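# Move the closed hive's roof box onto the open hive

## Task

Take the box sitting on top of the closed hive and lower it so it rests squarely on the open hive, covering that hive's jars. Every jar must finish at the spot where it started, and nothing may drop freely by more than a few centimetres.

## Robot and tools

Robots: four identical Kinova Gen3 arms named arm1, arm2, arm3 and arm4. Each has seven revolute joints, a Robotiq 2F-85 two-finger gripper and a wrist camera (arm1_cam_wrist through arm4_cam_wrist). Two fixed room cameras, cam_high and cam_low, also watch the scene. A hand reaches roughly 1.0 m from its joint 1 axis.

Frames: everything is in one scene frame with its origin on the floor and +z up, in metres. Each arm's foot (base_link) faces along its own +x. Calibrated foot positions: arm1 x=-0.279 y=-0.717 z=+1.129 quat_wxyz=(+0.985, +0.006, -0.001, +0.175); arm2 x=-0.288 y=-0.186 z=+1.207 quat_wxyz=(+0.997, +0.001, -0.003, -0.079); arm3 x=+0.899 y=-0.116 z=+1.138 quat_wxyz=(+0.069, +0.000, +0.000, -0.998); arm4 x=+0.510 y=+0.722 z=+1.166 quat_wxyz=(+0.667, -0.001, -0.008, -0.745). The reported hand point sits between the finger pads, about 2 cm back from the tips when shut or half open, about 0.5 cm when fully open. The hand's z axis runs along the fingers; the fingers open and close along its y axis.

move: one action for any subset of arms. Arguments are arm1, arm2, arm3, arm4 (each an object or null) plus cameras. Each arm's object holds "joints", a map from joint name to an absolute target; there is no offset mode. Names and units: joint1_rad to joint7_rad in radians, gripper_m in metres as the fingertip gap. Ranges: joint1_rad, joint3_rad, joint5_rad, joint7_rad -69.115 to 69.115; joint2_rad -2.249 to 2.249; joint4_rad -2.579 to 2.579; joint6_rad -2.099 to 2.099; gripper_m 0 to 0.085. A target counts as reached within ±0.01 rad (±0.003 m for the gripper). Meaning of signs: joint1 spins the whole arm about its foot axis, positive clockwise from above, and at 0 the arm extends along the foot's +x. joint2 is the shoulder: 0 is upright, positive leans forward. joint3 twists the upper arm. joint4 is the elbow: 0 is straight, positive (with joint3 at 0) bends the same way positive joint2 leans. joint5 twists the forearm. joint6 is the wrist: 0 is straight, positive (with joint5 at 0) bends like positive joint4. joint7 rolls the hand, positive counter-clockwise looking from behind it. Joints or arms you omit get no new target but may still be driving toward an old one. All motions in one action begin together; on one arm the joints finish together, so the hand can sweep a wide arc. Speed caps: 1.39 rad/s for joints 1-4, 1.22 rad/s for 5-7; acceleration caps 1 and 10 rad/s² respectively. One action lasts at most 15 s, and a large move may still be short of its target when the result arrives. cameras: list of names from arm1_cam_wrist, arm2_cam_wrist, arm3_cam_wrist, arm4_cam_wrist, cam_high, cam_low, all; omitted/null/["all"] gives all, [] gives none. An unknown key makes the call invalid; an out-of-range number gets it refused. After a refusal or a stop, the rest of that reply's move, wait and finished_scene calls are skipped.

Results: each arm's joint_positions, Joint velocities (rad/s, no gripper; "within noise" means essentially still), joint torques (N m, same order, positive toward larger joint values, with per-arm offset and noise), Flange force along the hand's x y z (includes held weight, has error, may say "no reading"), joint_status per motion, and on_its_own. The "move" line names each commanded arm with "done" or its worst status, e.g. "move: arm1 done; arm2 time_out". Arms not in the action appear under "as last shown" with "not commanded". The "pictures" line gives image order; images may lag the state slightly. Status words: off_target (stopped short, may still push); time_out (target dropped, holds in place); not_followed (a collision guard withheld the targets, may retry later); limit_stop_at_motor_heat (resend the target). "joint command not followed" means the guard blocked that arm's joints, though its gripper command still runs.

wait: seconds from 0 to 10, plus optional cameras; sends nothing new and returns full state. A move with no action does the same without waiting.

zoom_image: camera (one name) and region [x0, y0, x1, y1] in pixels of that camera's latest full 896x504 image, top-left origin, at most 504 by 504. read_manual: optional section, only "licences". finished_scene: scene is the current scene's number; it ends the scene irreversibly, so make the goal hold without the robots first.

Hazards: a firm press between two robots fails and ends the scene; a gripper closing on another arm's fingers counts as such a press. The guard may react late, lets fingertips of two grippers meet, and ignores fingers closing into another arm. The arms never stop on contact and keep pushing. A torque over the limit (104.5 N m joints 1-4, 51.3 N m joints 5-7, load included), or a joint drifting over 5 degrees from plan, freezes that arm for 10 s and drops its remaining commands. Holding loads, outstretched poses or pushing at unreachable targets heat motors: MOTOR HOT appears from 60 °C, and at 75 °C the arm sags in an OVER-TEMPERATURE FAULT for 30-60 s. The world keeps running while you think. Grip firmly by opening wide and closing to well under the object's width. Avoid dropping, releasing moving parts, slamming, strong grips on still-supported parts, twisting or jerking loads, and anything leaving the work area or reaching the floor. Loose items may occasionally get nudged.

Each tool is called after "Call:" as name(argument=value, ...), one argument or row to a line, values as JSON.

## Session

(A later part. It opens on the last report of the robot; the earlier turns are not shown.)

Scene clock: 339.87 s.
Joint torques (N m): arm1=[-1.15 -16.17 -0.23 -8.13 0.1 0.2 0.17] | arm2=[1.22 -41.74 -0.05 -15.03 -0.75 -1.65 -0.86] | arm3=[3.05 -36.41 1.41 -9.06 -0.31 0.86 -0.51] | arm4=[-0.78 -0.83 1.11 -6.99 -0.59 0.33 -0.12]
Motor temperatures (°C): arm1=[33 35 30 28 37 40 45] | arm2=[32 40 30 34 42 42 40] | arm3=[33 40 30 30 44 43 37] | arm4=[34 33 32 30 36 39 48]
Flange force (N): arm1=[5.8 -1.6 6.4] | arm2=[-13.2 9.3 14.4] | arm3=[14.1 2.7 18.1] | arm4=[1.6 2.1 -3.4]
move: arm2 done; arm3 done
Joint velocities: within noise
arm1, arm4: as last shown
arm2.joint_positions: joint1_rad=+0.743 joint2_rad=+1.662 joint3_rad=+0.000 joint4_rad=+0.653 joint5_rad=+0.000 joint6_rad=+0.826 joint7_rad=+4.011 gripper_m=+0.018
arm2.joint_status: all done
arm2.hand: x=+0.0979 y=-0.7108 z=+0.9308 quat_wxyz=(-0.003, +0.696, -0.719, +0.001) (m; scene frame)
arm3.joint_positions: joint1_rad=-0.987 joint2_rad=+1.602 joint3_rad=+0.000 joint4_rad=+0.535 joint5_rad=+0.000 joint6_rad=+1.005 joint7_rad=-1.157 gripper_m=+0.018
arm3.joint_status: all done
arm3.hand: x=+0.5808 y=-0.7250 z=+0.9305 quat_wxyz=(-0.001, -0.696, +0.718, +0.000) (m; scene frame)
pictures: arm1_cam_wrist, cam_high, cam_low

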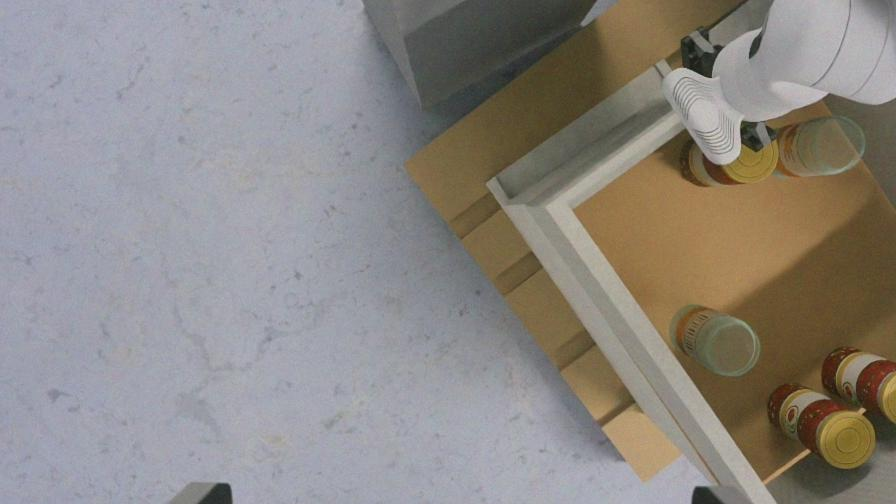

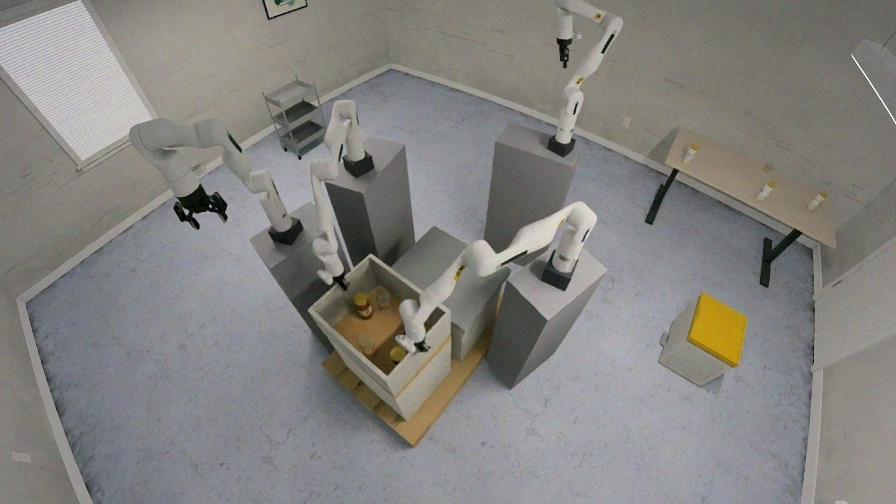

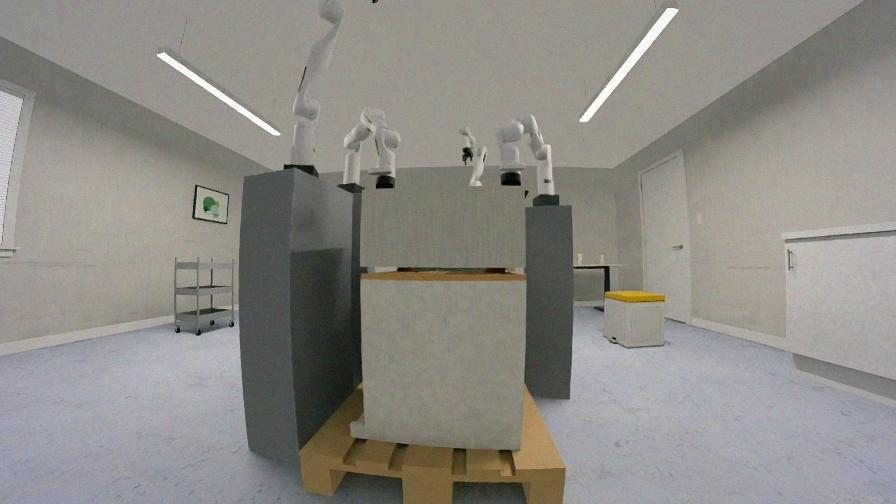

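Call:
move(
  arm2={"joints":{"joint1_rad":0.7394,"joint2_rad":1.6984,"joint4_rad":0.6172,"joint6_rad":0.826,"joint7_rad":4.001}},
  arm3={"joints":{"joint1_rad":-0.9884,"joint2_rad":1.6397,"joint4_rad":0.4931,"joint6_rad":1.0088,"joint7_rad":-1.1645}},
  cameras=["cam_low","arm1_cam_wrist","cam_high"],
)

Call:
zoom_image(
  camera="arm1_cam_wrist",
  region=[460, 150, 620, 250],
)

Call:
zoom_image(
  camera="arm1_cam_wrist",
  region=[640, 390, 820, 503],
)

Call:
zoom_image(
  camera="cam_low",
  region=[340, 220, 560, 320],
)

Call:
zoom_image(
  camera="cam_high",
  region=[370, 300, 470, 420],
)

Scene clock: 366.43 s.
Joint torques (N m): arm1=[-1.19 -16.14 -0.3 -8.19 -0.01 0.15 0.13] | arm2=[1.97 -41 0.56 -14.46 -0.4 -1.33 -0.82] | arm3=[2 -36.05 0.62 -8.83 -0.68 0.95 -0.53] | arm4=[-0.68 -0.84 1.03 -6.99 -0.59 0.31 -0.16]
Motor temperatures (°C): arm1=[33 35 30 28 37 40 45] | arm2=[32 41 30 34 42 42 40] | arm3=[33 41 30 30 43 43 37] | arm4=[33 33 32 30 36 39 48]
Flange force (N): arm1=[6.1 -1.7 6.6] | arm2=[-13.6 8.2 13.7] | arm3=no reading | arm4=[1.5 1.7 -3.5]
move: arm2 done; arm3 done
Joint velocities: within noise
arm1, arm4: as last shown
arm2.joint_positions: joint1_rad=+0.739 joint2_rad=+1.698 joint3_rad=+0.000 joint4_rad=+0.617 joint5_rad=+0.000 joint6_rad=+0.826 joint7_rad=+4.001 gripper_m=+0.018
arm2.joint_status: all done
arm2.hand: x=+0.0989 y=-0.7080 z=+0.9158 quat_wxyz=(-0.003, +0.693, -0.721, +0.001) (m; scene frame)
arm3.joint_positions: joint1_rad=-0.988 joint2_rad=+1.640 joint3_rad=+0.000 joint4_rad=+0.493 joint5_rad=+0.000 joint6_rad=+1.009 joint7_rad=-1.165 gripper_m=+0.018
arm3.joint_status: all done
arm3.hand: x=+0.5819 y=-0.7253 z=+0.9155 quat_wxyz=(-0.001, -0.694, +0.720, +0.000) (m; scene frame)
pictures: arm1_cam_wrist, cam_high, cam_low

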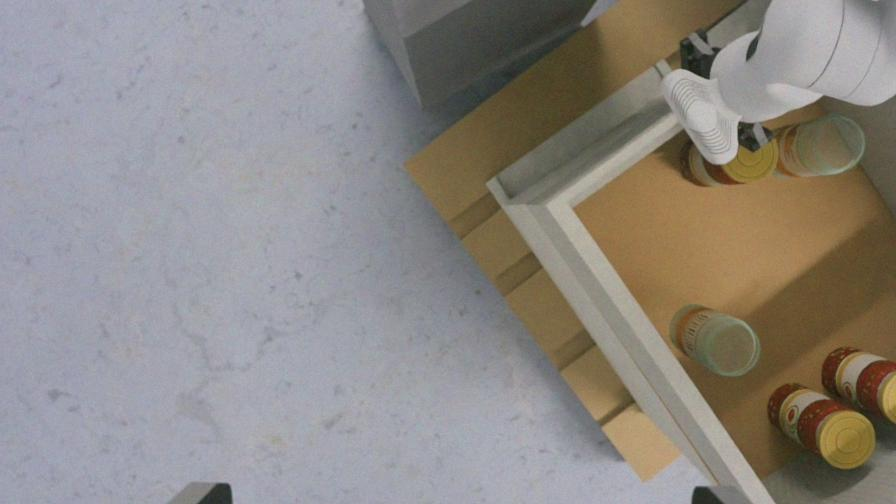

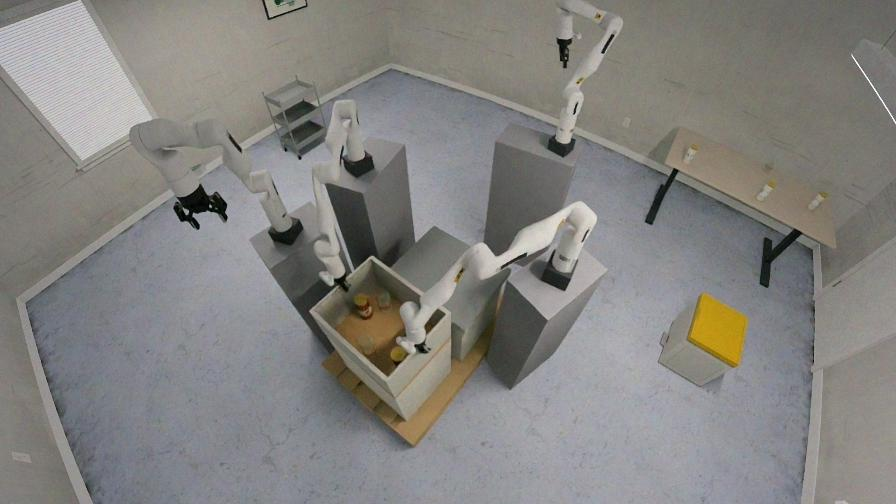

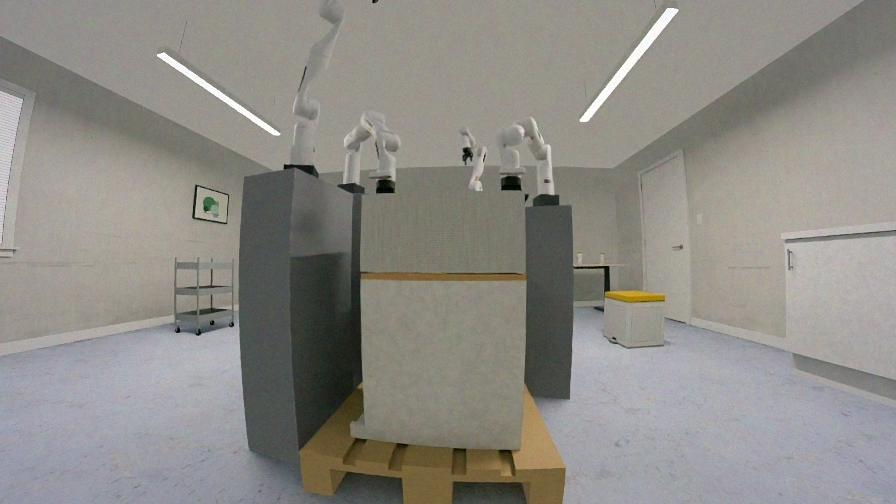

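Scaled by 3.150 from the camera's 896x504 image, which has a finer 1280x720 frame.

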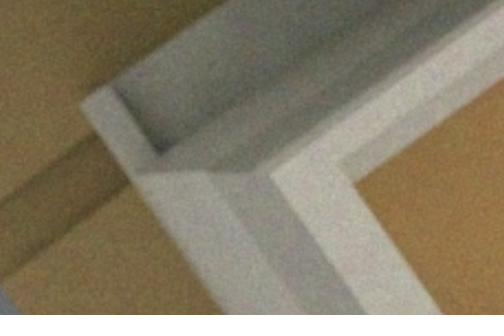

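Scaled by 2.800 from the camera's 896x504 image, which has a finer 1280x720 frame.

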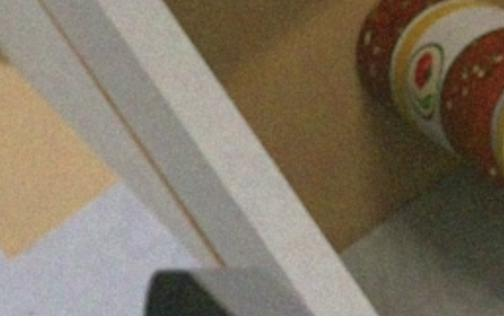

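Scaled by 2.291 from the camera's 896x504 image, which has a finer 1280x720 frame.

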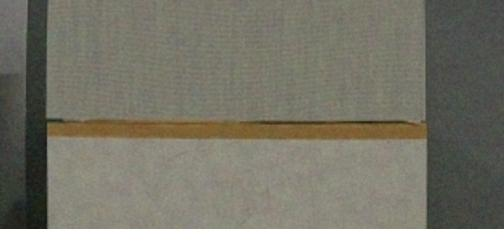

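Scaled by 4.200 from the camera's 896x504 image, which has a finer 1280x720 frame.

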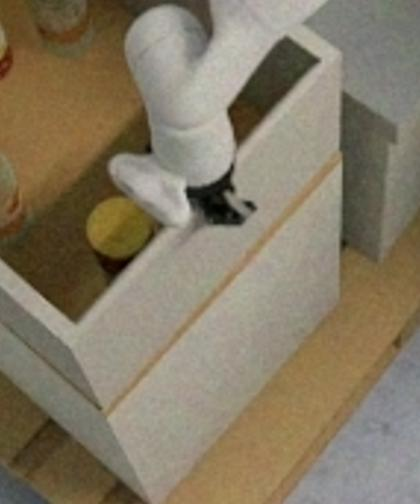

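Call:
move(
  arm2={"joints":{"joint1_rad":0.7379,"joint2_rad":1.7164,"joint4_rad":0.5926,"joint6_rad":0.8326,"joint7_rad":3.9965}},
  arm3={"joints":{"joint1_rad":-0.9903,"joint2_rad":1.658,"joint4_rad":0.4686,"joint6_rad":1.015,"joint7_rad":-1.1694}},
  cameras=["arm1_cam_wrist","cam_low"],
)

Call:
zoom_image(
  camera="cam_low",
  region=[340, 220, 560, 320],
)

Call:
zoom_image(
  camera="arm1_cam_wrist",
  region=[640, 390, 820, 503],
)

Scene clock: 387.23 s.
Joint torques (N m): arm1=[-1.18 -16.11 -0.35 -8.2 0.09 0.19 0.13] | arm2=[0.97 -40.46 -0.45 -14.48 -0.9 -1.21 -0.87] | arm3=[2.74 -32.55 1.4 -8 -0.04 0.72 -0.57] | arm4=[-0.7 -0.8 1.09 -7.06 -0.64 0.31 -0.13]
Motor temperatures (°C): arm1=[33 35 30 28 37 40 45] | arm2=[32 41 30 34 42 42 40] | arm3=[33 41 30 30 43 43 37] | arm4=[33 33 32 30 36 39 48]
Flange force (N): arm1=[6.4 -1.7 7.0] | arm2=[-14.5 11.2 11.8] | arm3=no reading | arm4=[1.6 1.8 -3.2]
move: arm2 done; arm3 done
Joint velocities: within noise
arm1.joint_positions: joint1_rad=+1.000 joint2_rad=+0.455 joint3_rad=+0.000 joint4_rad=+0.548 joint5_rad=+0.000 joint6_rad=+2.090 joint7_rad=+1.571 gripper_m=+0.085
arm1.joint_status: not commanded
arm1.hand: x=+0.0767 y=-1.0240 z=+1.6464 quat_wxyz=(-0.021, -0.318, -0.948, +0.002) (m; scene frame)
arm2.joint_positions: joint1_rad=+0.738 joint2_rad=+1.716 joint3_rad=+0.000 joint4_rad=+0.593 joint5_rad=+0.000 joint6_rad=+0.833 joint7_rad=+3.996 gripper_m=+0.018
arm2.joint_status: all done
arm2.hand: x=+0.0999 y=-0.7077 z=+0.9098 quat_wxyz=(-0.003, +0.692, -0.722, +0.001) (m; scene frame)
arm3.joint_positions: joint1_rad=-0.990 joint2_rad=+1.658 joint3_rad=+0.000 joint4_rad=+0.469 joint5_rad=+0.000 joint6_rad=+1.015 joint7_rad=-1.169 gripper_m=+0.018
arm3.joint_status: all done
arm3.hand: x=+0.5828 y=-0.7263 z=+0.9095 quat_wxyz=(-0.001, -0.693, +0.721, +0.000) (m; scene frame)
arm4.joint_positions: joint1_rad=+0.554 joint2_rad=-0.326 joint3_rad=-0.072 joint4_rad=+1.563 joint5_rad=-0.062 joint6_rad=+2.060 joint7_rad=+1.151 gripper_m=+0.085
arm4.joint_status: not commanded
arm4.hand: x=+0.4392 y=+0.6355 z=+1.6459 quat_wxyz=(+0.030, -0.955, -0.285, -0.074) (m; scene frame)
pictures: arm1_cam_wrist, cam_low

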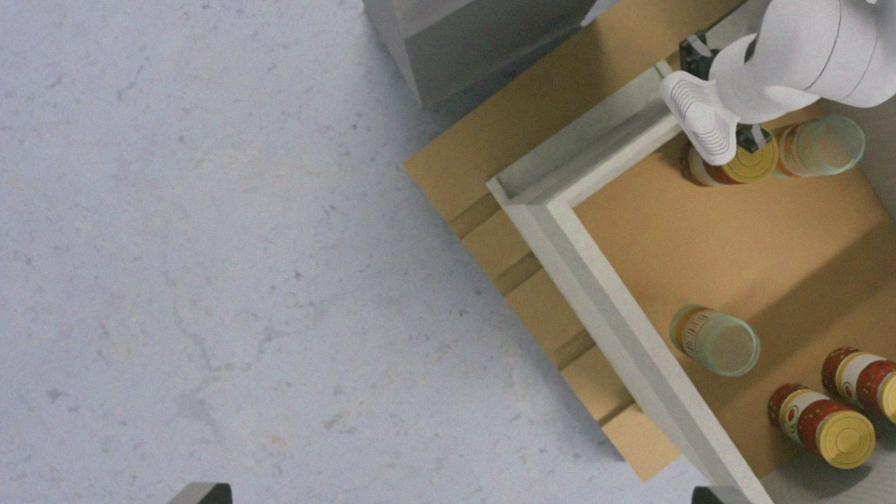

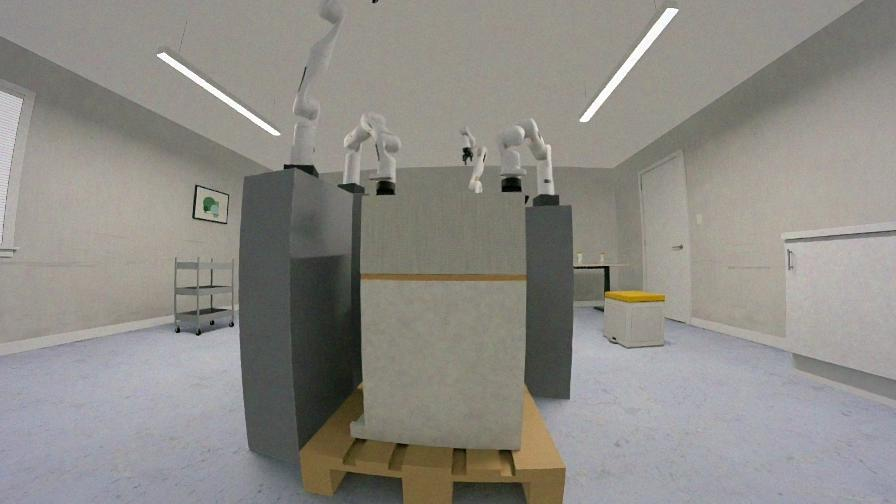

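Scaled by 2.291 from the camera's 896x504 image, which has a finer 1280x720 frame.

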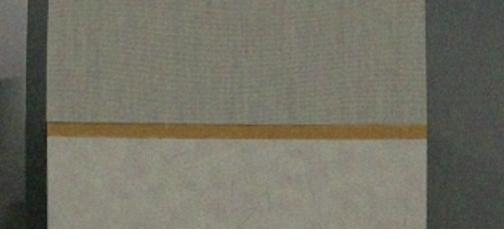

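Scaled by 2.800 from the camera's 896x504 image, which has a finer 1280x720 frame.

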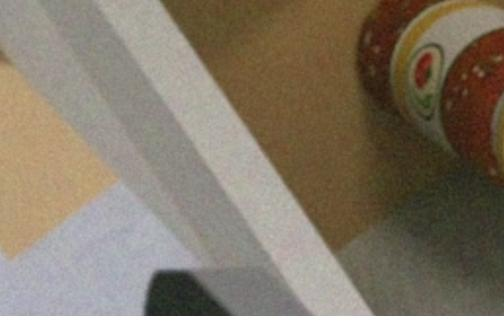

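Call:
move(
  arm2={"joints":{"joint2_rad":1.7221,"joint4_rad":0.5852,"joint6_rad":0.8343}},
  arm3={"joints":{"joint2_rad":1.6636,"joint4_rad":0.4618,"joint6_rad":1.0162}},
  cameras=[],
)

Scene clock: 393.53 s.
Joint torques (N m): arm1=[-1.18 -16.12 -0.25 -8.21 0.07 0.17 0.15] | arm2=[-1.82 -37.73 -2.4 -14.53 -1.64 -2 -0.77] | arm3=[3.21 -19.67 2.41 -4.98 0.94 -1.56 -0.4] | arm4=[-0.77 -0.88 1.05 -6.99 -0.58 0.33 -0.06]
Motor temperatures (°C): arm1=[33 35 30 28 37 40 45] | arm2=[32 41 30 34 42 42 40] | arm3=[33 41 30 30 43 43 37] | arm4=[33 33 32 30 36 39 48]
Flange force (N): arm1=[6.4 -1.7 6.9] | arm2=[-15.4 17.2 4.4] | arm3=no reading | arm4=[1.5 2.1 -3.5]
move: arm2 done; arm3 done
Joint velocities: within noise
arm1, arm4: as last shown
arm2.joint_positions: joint1_rad=+0.738 joint2_rad=+1.722 joint3_rad=+0.000 joint4_rad=+0.585 joint5_rad=+0.000 joint6_rad=+0.834 joint7_rad=+3.996 gripper_m=+0.018
arm2.joint_status: all done
arm2.hand: x=+0.0999 y=-0.7077 z=+0.9078 quat_wxyz=(-0.003, +0.692, -0.722, +0.001) (m; scene frame)
arm3.joint_positions: joint1_rad=-0.990 joint2_rad=+1.664 joint3_rad=+0.000 joint4_rad=+0.462 joint5_rad=+0.000 joint6_rad=+1.016 joint7_rad=-1.169 gripper_m=+0.018
arm3.joint_status: all done
arm3.hand: x=+0.5829 y=-0.7263 z=+0.9075 quat_wxyz=(-0.001, -0.693, +0.721, +0.000) (m; scene frame)
pictures: none
No camera images: "cameras" was empty.

Call:
move(
  arm2={"joints":{"joint2_rad":1.7264,"joint4_rad":0.5796,"joint6_rad":0.8356}},
  cameras=[],
)

Scene clock: 398.67 s.
Joint torques (N m): arm1=[-1.2 -16.2 -0.29 -8.12 0.02 0.18 0.13] | arm2=[-3.21 -20.87 -3.95 -13.71 -2.2 -7.54 -0.89] | arm3=[6.99 -19.24 4.52 -3.66 2.03 -0.36 -0.46] | arm4=[-0.73 -0.84 1.05 -6.99 -0.64 0.3 -0.09]
Motor temperatures (°C): arm1=[33 35 30 28 37 40 45] | arm2=[32 41 30 34 42 42 40] | arm3=[33 41 30 30 43 43 37] | arm4=[33 33 32 30 36 39 48]
Flange force (N): arm1=[5.5 -1.8 6.2] | arm2=[-25.7 28.4 -36.6] | arm3=no reading | arm4=[1.6 1.9 -3.5]
move: arm2 done
Joint velocities: within noise
arm1, arm4: as last shown
arm2.joint_positions: joint1_rad=+0.738 joint2_rad=+1.726 joint3_rad=+0.000 joint4_rad=+0.580 joint5_rad=+0.000 joint6_rad=+0.836 joint7_rad=+3.996 gripper_m=+0.018
arm2.joint_status: all done
arm2.hand: x=+0.1000 y=-0.7078 z=+0.9064 quat_wxyz=(-0.003, +0.692, -0.722, +0.002) (m; scene frame)
arm3.joint_positions: joint1_rad=-0.990 joint2_rad=+1.664 joint3_rad=+0.000 joint4_rad=+0.462 joint5_rad=+0.000 joint6_rad=+1.016 joint7_rad=-1.169 gripper_m=+0.018
arm3.joint_status: not commanded
arm3.hand: x=+0.5829 y=-0.7263 z=+0.9074 quat_wxyz=(-0.001, -0.693, +0.721, +0.000) (m; scene frame)
pictures: none
No camera images: "cameras" was empty.

Call:
move(
  arm2={"joints":{"joint2_rad":1.7244,"joint4_rad":0.5822,"joint6_rad":0.835}},
  cameras=[],
)

Call:
move(
  arm2={"joints":{"gripper_m":0.04}},
  arm3={"joints":{"gripper_m":0.04}},
  cameras=["arm1_cam_wrist","cam_low","cam_high"],
)

Call:
zoom_image(
  camera="cam_high",
  region=[300, 230, 470, 420],
)

Scene clock: 405.97 s.
Joint torques (N m): arm1=[-1.22 -16.17 -0.28 -8.08 0.08 0.15 0.18] | arm2=[-2.98 -27.55 -3.85 -10.76 -2.34 -2.25 -0.87] | arm3=[6.96 -19.15 4.47 -3.65 2.04 -0.27 -0.47] | arm4=[-0.71 -0.84 1.05 -6.96 -0.6 0.34 -0.08]
Motor temperatures (°C): arm1=[33 35 30 28 37 40 45] | arm2=[32 40 30 34 42 42 40] | arm3=[33 40 30 30 43 43 37] | arm4=[33 33 32 30 36 39 48]
Flange force (N): arm1=[5.3 -1.8 5.7] | arm2=[-12.3 17.1 -10.7] | arm3=no reading | arm4=[1.5 2.0 -3.6]
move: arm2 done
Joint velocities: within noise
arm1, arm4: as last shown
arm2.joint_positions: joint1_rad=+0.738 joint2_rad=+1.725 joint3_rad=+0.000 joint4_rad=+0.582 joint5_rad=+0.000 joint6_rad=+0.835 joint7_rad=+3.996 gripper_m=+0.018
arm2.joint_status: all done
arm2.hand: x=+0.0999 y=-0.7077 z=+0.9069 quat_wxyz=(-0.003, +0.692, -0.722, +0.001) (m; scene frame)
arm3.joint_positions: joint1_rad=-0.990 joint2_rad=+1.664 joint3_rad=+0.000 joint4_rad=+0.462 joint5_rad=+0.000 joint6_rad=+1.016 joint7_rad=-1.169 gripper_m=+0.018
arm3.joint_status: not commanded
arm3.hand: x=+0.5828 y=-0.7263 z=+0.9074 quat_wxyz=(-0.001, -0.693, +0.721, +0.000) (m; scene frame)
pictures: none
No camera images: "cameras" was empty.

Scene clock: 406.87 s.
Joint torques (N m): arm1=[-1.22 -16.17 -0.25 -8.18 0.07 0.18 0.21] | arm2=[-0.22 -25.08 -0.32 -7.31 -0.02 0.17 0.05] | arm3=[0.38 -27.03 0.52 -6.36 -0.13 -0.3 0.19] | arm4=[-0.72 -0.82 1.06 -6.97 -0.58 0.3 -0.08]
Motor temperatures (°C): arm1=[33 35 30 28 37 40 45] | arm2=[32 40 30 34 42 42 40] | arm3=[33 40 30 30 43 43 37] | arm4=[33 33 32 30 36 39 48]
Flange force (N): arm1=[6.0 -1.6 6.6] | arm2=[-8.9 7.2 -6.9] | arm3=no reading | arm4=[1.6 2.1 -3.6]
move: arm2 done; arm3 done
Joint velocities: within noise
arm1, arm4: as last shown
arm2.joint_positions: joint1_rad=+0.738 joint2_rad=+1.724 joint3_rad=+0.000 joint4_rad=+0.582 joint5_rad=+0.000 joint6_rad=+0.835 joint7_rad=+3.996 gripper_m=+0.040
arm2.joint_status: all done
arm2.hand: x=+0.0999 y=-0.7077 z=+0.9070 quat_wxyz=(-0.003, +0.692, -0.722, +0.001) (m; scene frame)
arm3.joint_positions: joint1_rad=-0.990 joint2_rad=+1.664 joint3_rad=+0.000 joint4_rad=+0.462 joint5_rad=+0.000 joint6_rad=+1.016 joint7_rad=-1.169 gripper_m=+0.040
arm3.joint_status: all done
arm3.hand: x=+0.5829 y=-0.7263 z=+0.9074 quat_wxyz=(-0.001, -0.693, +0.721, +0.000) (m; scene frame)
pictures: arm1_cam_wrist, cam_high, cam_low

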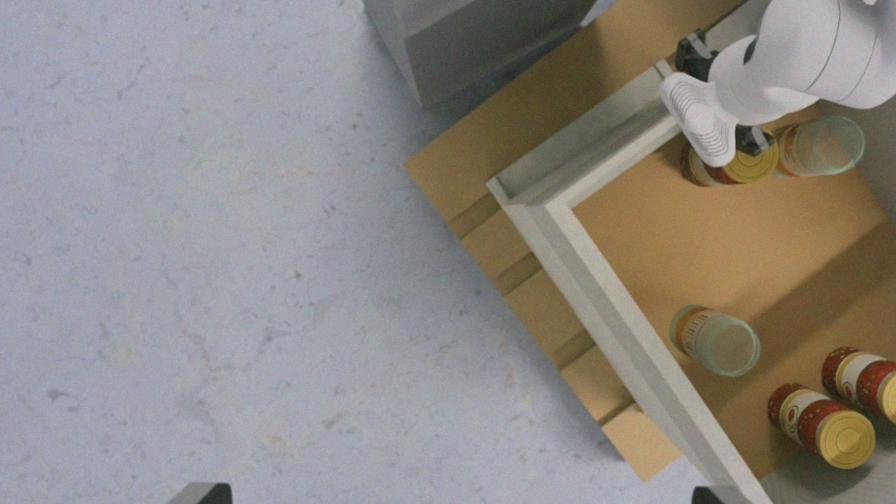

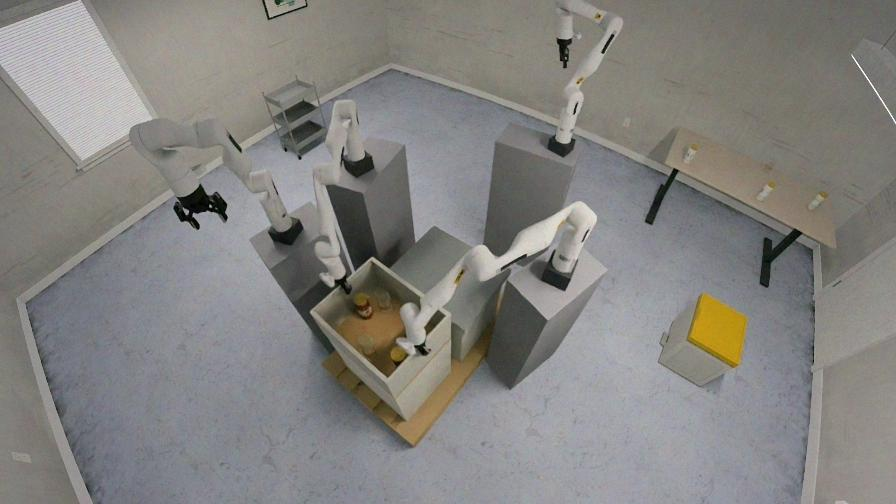

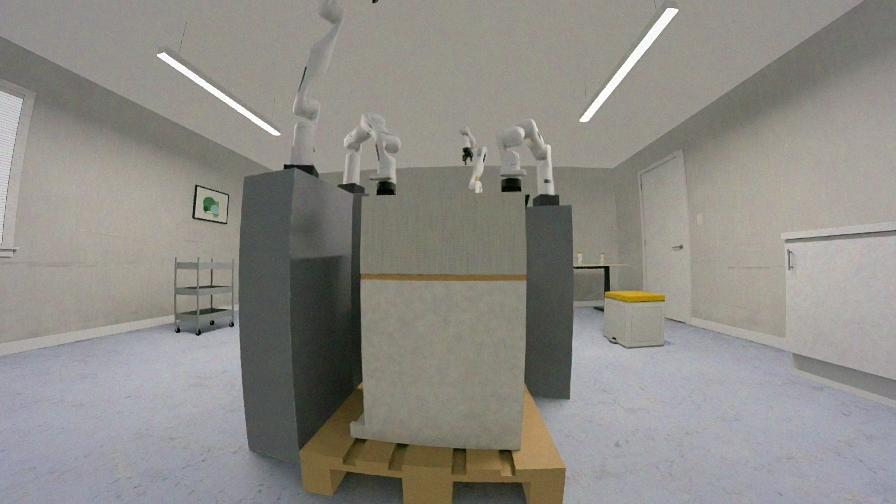

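Scaled by 2.653 from the camera's 896x504 image, which has a finer 1280x720 frame.

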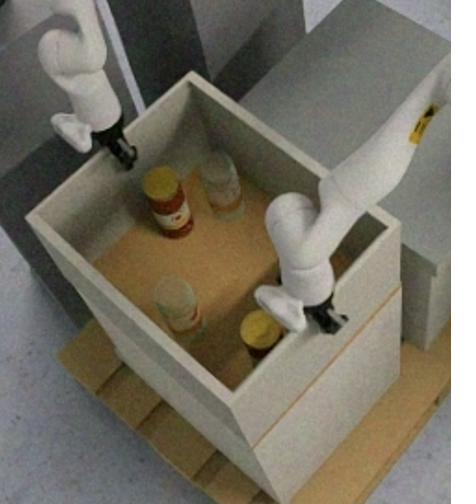

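Call:
move(
  arm2={"joints":{"joint2_rad":1.6587,"joint4_rad":0.6635,"joint6_rad":0.8194}},
  arm3={"joints":{"joint2_rad":1.6027,"joint4_rad":0.5322,"joint6_rad":1.0067}},
  cameras=[],
)

Call:
move(
  arm2={"joints":{"joint2_rad":1.5362,"joint4_rad":0.7923,"joint6_rad":0.8131}},
  arm3={"joints":{"joint2_rad":1.4884,"joint4_rad":0.6393,"joint6_rad":1.0139}},
  cameras=[],
)

Call:
move(
  arm2={"joints":{"joint2_rad":1.4273,"joint4_rad":0.8821,"joint6_rad":0.8322}},
  arm3={"joints":{"joint2_rad":1.3901,"joint4_rad":0.7041,"joint6_rad":1.0474}},
  cameras=["cam_high","cam_low","arm1_cam_wrist"],
)

Call:
zoom_image(
  camera="cam_high",
  region=[300, 230, 470, 420],
)

Call:
zoom_image(
  camera="arm1_cam_wrist",
  region=[460, 150, 620, 250],
)

Scene clock: 421.47 s.
Joint torques (N m): arm1=[-1.13 -16.1 -0.28 -8.07 0.06 0.2 0.12] | arm2=[-0.22 -25.2 -0.32 -7.21 -0.03 0.13 0.05] | arm3=[0.32 -27.02 0.59 -6.37 -0.13 -0.31 0.21] | arm4=[-0.67 -0.91 1.07 -6.98 -0.64 0.29 -0.12]
Motor temperatures (°C): arm1=[33 35 30 28 37 40 45] | arm2=[32 39 30 34 42 42 40] | arm3=[33 40 30 30 43 43 37] | arm4=[33 33 32 30 36 39 48]
Flange force (N): arm1=[5.5 -1.7 6.0] | arm2=[-7.6 6.1 -5.8] | arm3=no reading | arm4=[1.4 1.9 -3.6]
move: arm2 done; arm3 done
Joint velocities: within noise
arm1, arm4: as last shown
arm2.joint_positions: joint1_rad=+0.738 joint2_rad=+1.659 joint3_rad=+0.000 joint4_rad=+0.664 joint5_rad=+0.000 joint6_rad=+0.819 joint7_rad=+3.996 gripper_m=+0.040
arm2.joint_status: all done
arm2.hand: x=+0.0998 y=-0.7077 z=+0.9308 quat_wxyz=(-0.003, +0.692, -0.722, +0.001) (m; scene frame)
arm3.joint_positions: joint1_rad=-0.990 joint2_rad=+1.603 joint3_rad=+0.000 joint4_rad=+0.532 joint5_rad=+0.000 joint6_rad=+1.007 joint7_rad=-1.169 gripper_m=+0.040
arm3.joint_status: all done
arm3.hand: x=+0.5829 y=-0.7263 z=+0.9305 quat_wxyz=(-0.001, -0.693, +0.721, +0.000) (m; scene frame)
pictures: none
No camera images: "cameras" was empty.

Scene clock: 422.50 s.
Joint torques (N m): arm1=[-1.16 -16.14 -0.26 -8.13 0.1 0.19 0.17] | arm2=[-0.21 -25.18 -0.33 -7.14 0 0.16 0.05] | arm3=[0.41 -26.98 0.52 -6.42 -0.16 -0.32 0.24] | arm4=[-0.7 -0.82 1.03 -6.96 -0.57 0.3 -0.1]
Motor temperatures (°C): arm1=[33 35 30 28 37 40 45] | arm2=[32 39 30 34 42 42 40] | arm3=[33 40 30 30 43 43 37] | arm4=[33 33 32 30 36 39 48]
Flange force (N): arm1=[5.8 -1.6 6.4] | arm2=[-6.6 5.3 -4.6] | arm3=[9.4 3.4 0.8] | arm4=[1.6 1.9 -3.6]
move: arm2 done; arm3 done
Joint velocities: within noise
arm1, arm4: as last shown
arm2.joint_positions: joint1_rad=+0.738 joint2_rad=+1.536 joint3_rad=+0.000 joint4_rad=+0.792 joint5_rad=+0.000 joint6_rad=+0.813 joint7_rad=+3.996 gripper_m=+0.040
arm2.joint_status: all done
arm2.hand: x=+0.0995 y=-0.7078 z=+0.9809 quat_wxyz=(-0.003, +0.692, -0.722, +0.001) (m; scene frame)
arm3.joint_positions: joint1_rad=-0.990 joint2_rad=+1.488 joint3_rad=+0.000 joint4_rad=+0.639 joint5_rad=+0.000 joint6_rad=+1.014 joint7_rad=-1.169 gripper_m=+0.040
arm3.joint_status: all done
arm3.hand: x=+0.5829 y=-0.7262 z=+0.9804 quat_wxyz=(-0.001, -0.693, +0.721, +0.000) (m; scene frame)
pictures: none
No camera images: "cameras" was empty.

Scene clock: 423.47 s.
Joint torques (N m): arm1=[-1.19 -16.18 -0.27 -8.13 0.02 0.16 0.11] | arm2=[-0.24 -25.12 -0.3 -7.28 -0.02 0.14 0.06] | arm3=[0.39 -26.84 0.51 -6.64 -0.16 -0.36 0.21] | arm4=[-0.68 -0.76 0.98 -7.02 -0.58 0.32 -0.08]
Motor temperatures (°C): arm1=[33 35 30 28 37 40 45] | arm2=[32 39 30 34 42 42 40] | arm3=[33 40 30 30 43 43 37] | arm4=[33 33 32 30 36 39 48]
Flange force (N): arm1=[5.6 -1.8 6.1] | arm2=[-6.1 4.9 -3.8] | arm3=[8.2 2.9 -0.2] | arm4=[1.7 1.8 -3.3]
move: arm2 done; arm3 done
Joint velocities: within noise
arm1, arm4: as last shown
arm2.joint_positions: joint1_rad=+0.738 joint2_rad=+1.427 joint3_rad=+0.000 joint4_rad=+0.882 joint5_rad=+0.000 joint6_rad=+0.832 joint7_rad=+3.996 gripper_m=+0.040
arm2.joint_status: all done
arm2.hand: x=+0.0993 y=-0.7079 z=+1.0309 quat_wxyz=(-0.003, +0.692, -0.722, +0.001) (m; scene frame)
arm3.joint_positions: joint1_rad=-0.990 joint2_rad=+1.390 joint3_rad=+0.000 joint4_rad=+0.704 joint5_rad=+0.000 joint6_rad=+1.047 joint7_rad=-1.169 gripper_m=+0.040
arm3.joint_status: all done
arm3.hand: x=+0.5830 y=-0.7262 z=+1.0305 quat_wxyz=(-0.001, -0.693, +0.721, +0.000) (m; scene frame)
pictures: arm1_cam_wrist, cam_high, cam_low

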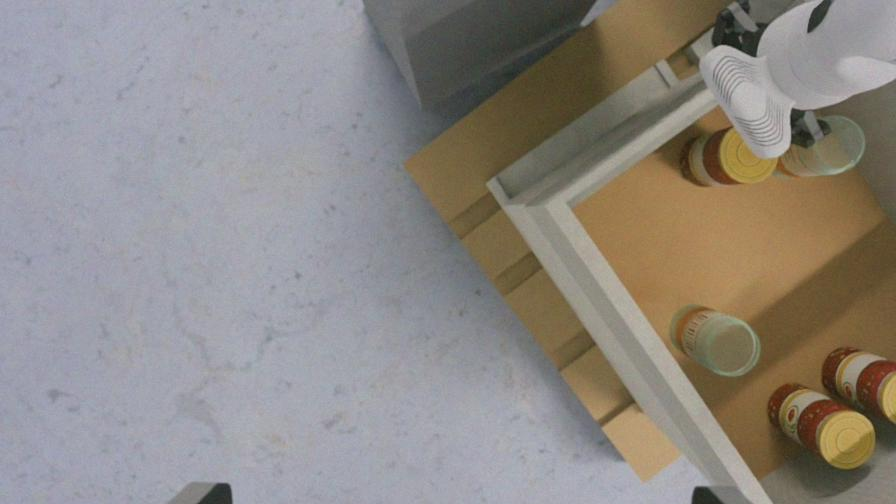

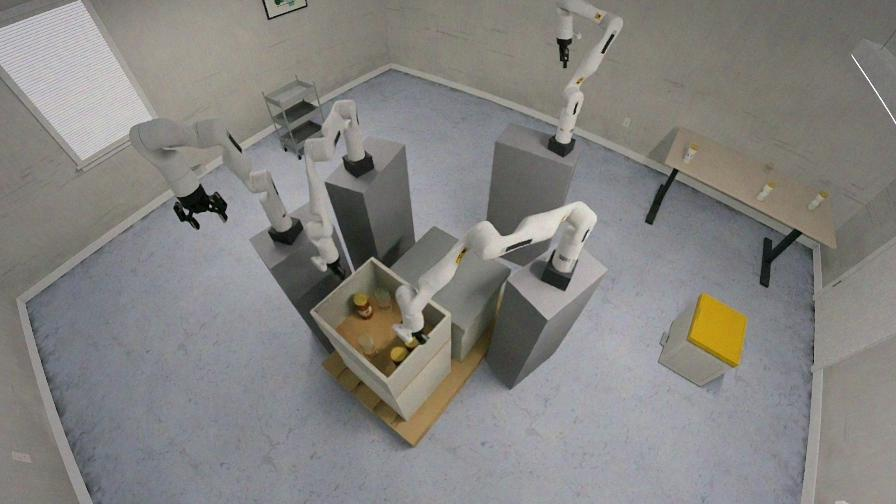

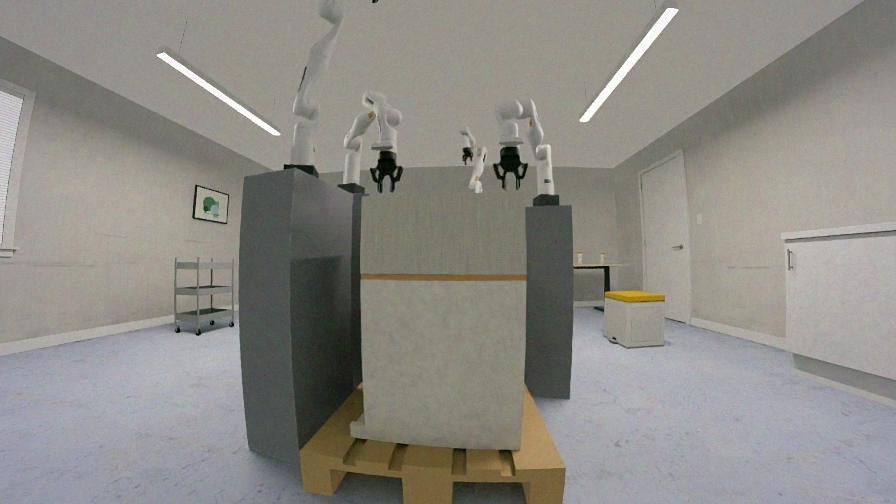

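Scaled by 2.653 from the camera's 896x504 image, which has a finer 1280x720 frame.

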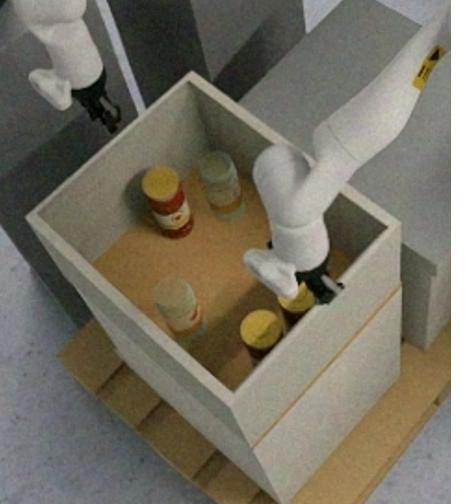

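Scaled by 3.150 from the camera's 896x504 image, which has a finer 1280x720 frame.

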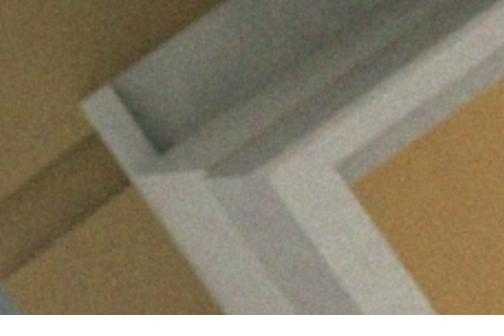

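Flush.

Call:
finished_scene(
  scene=2,
)

The scene is finished: the task was done.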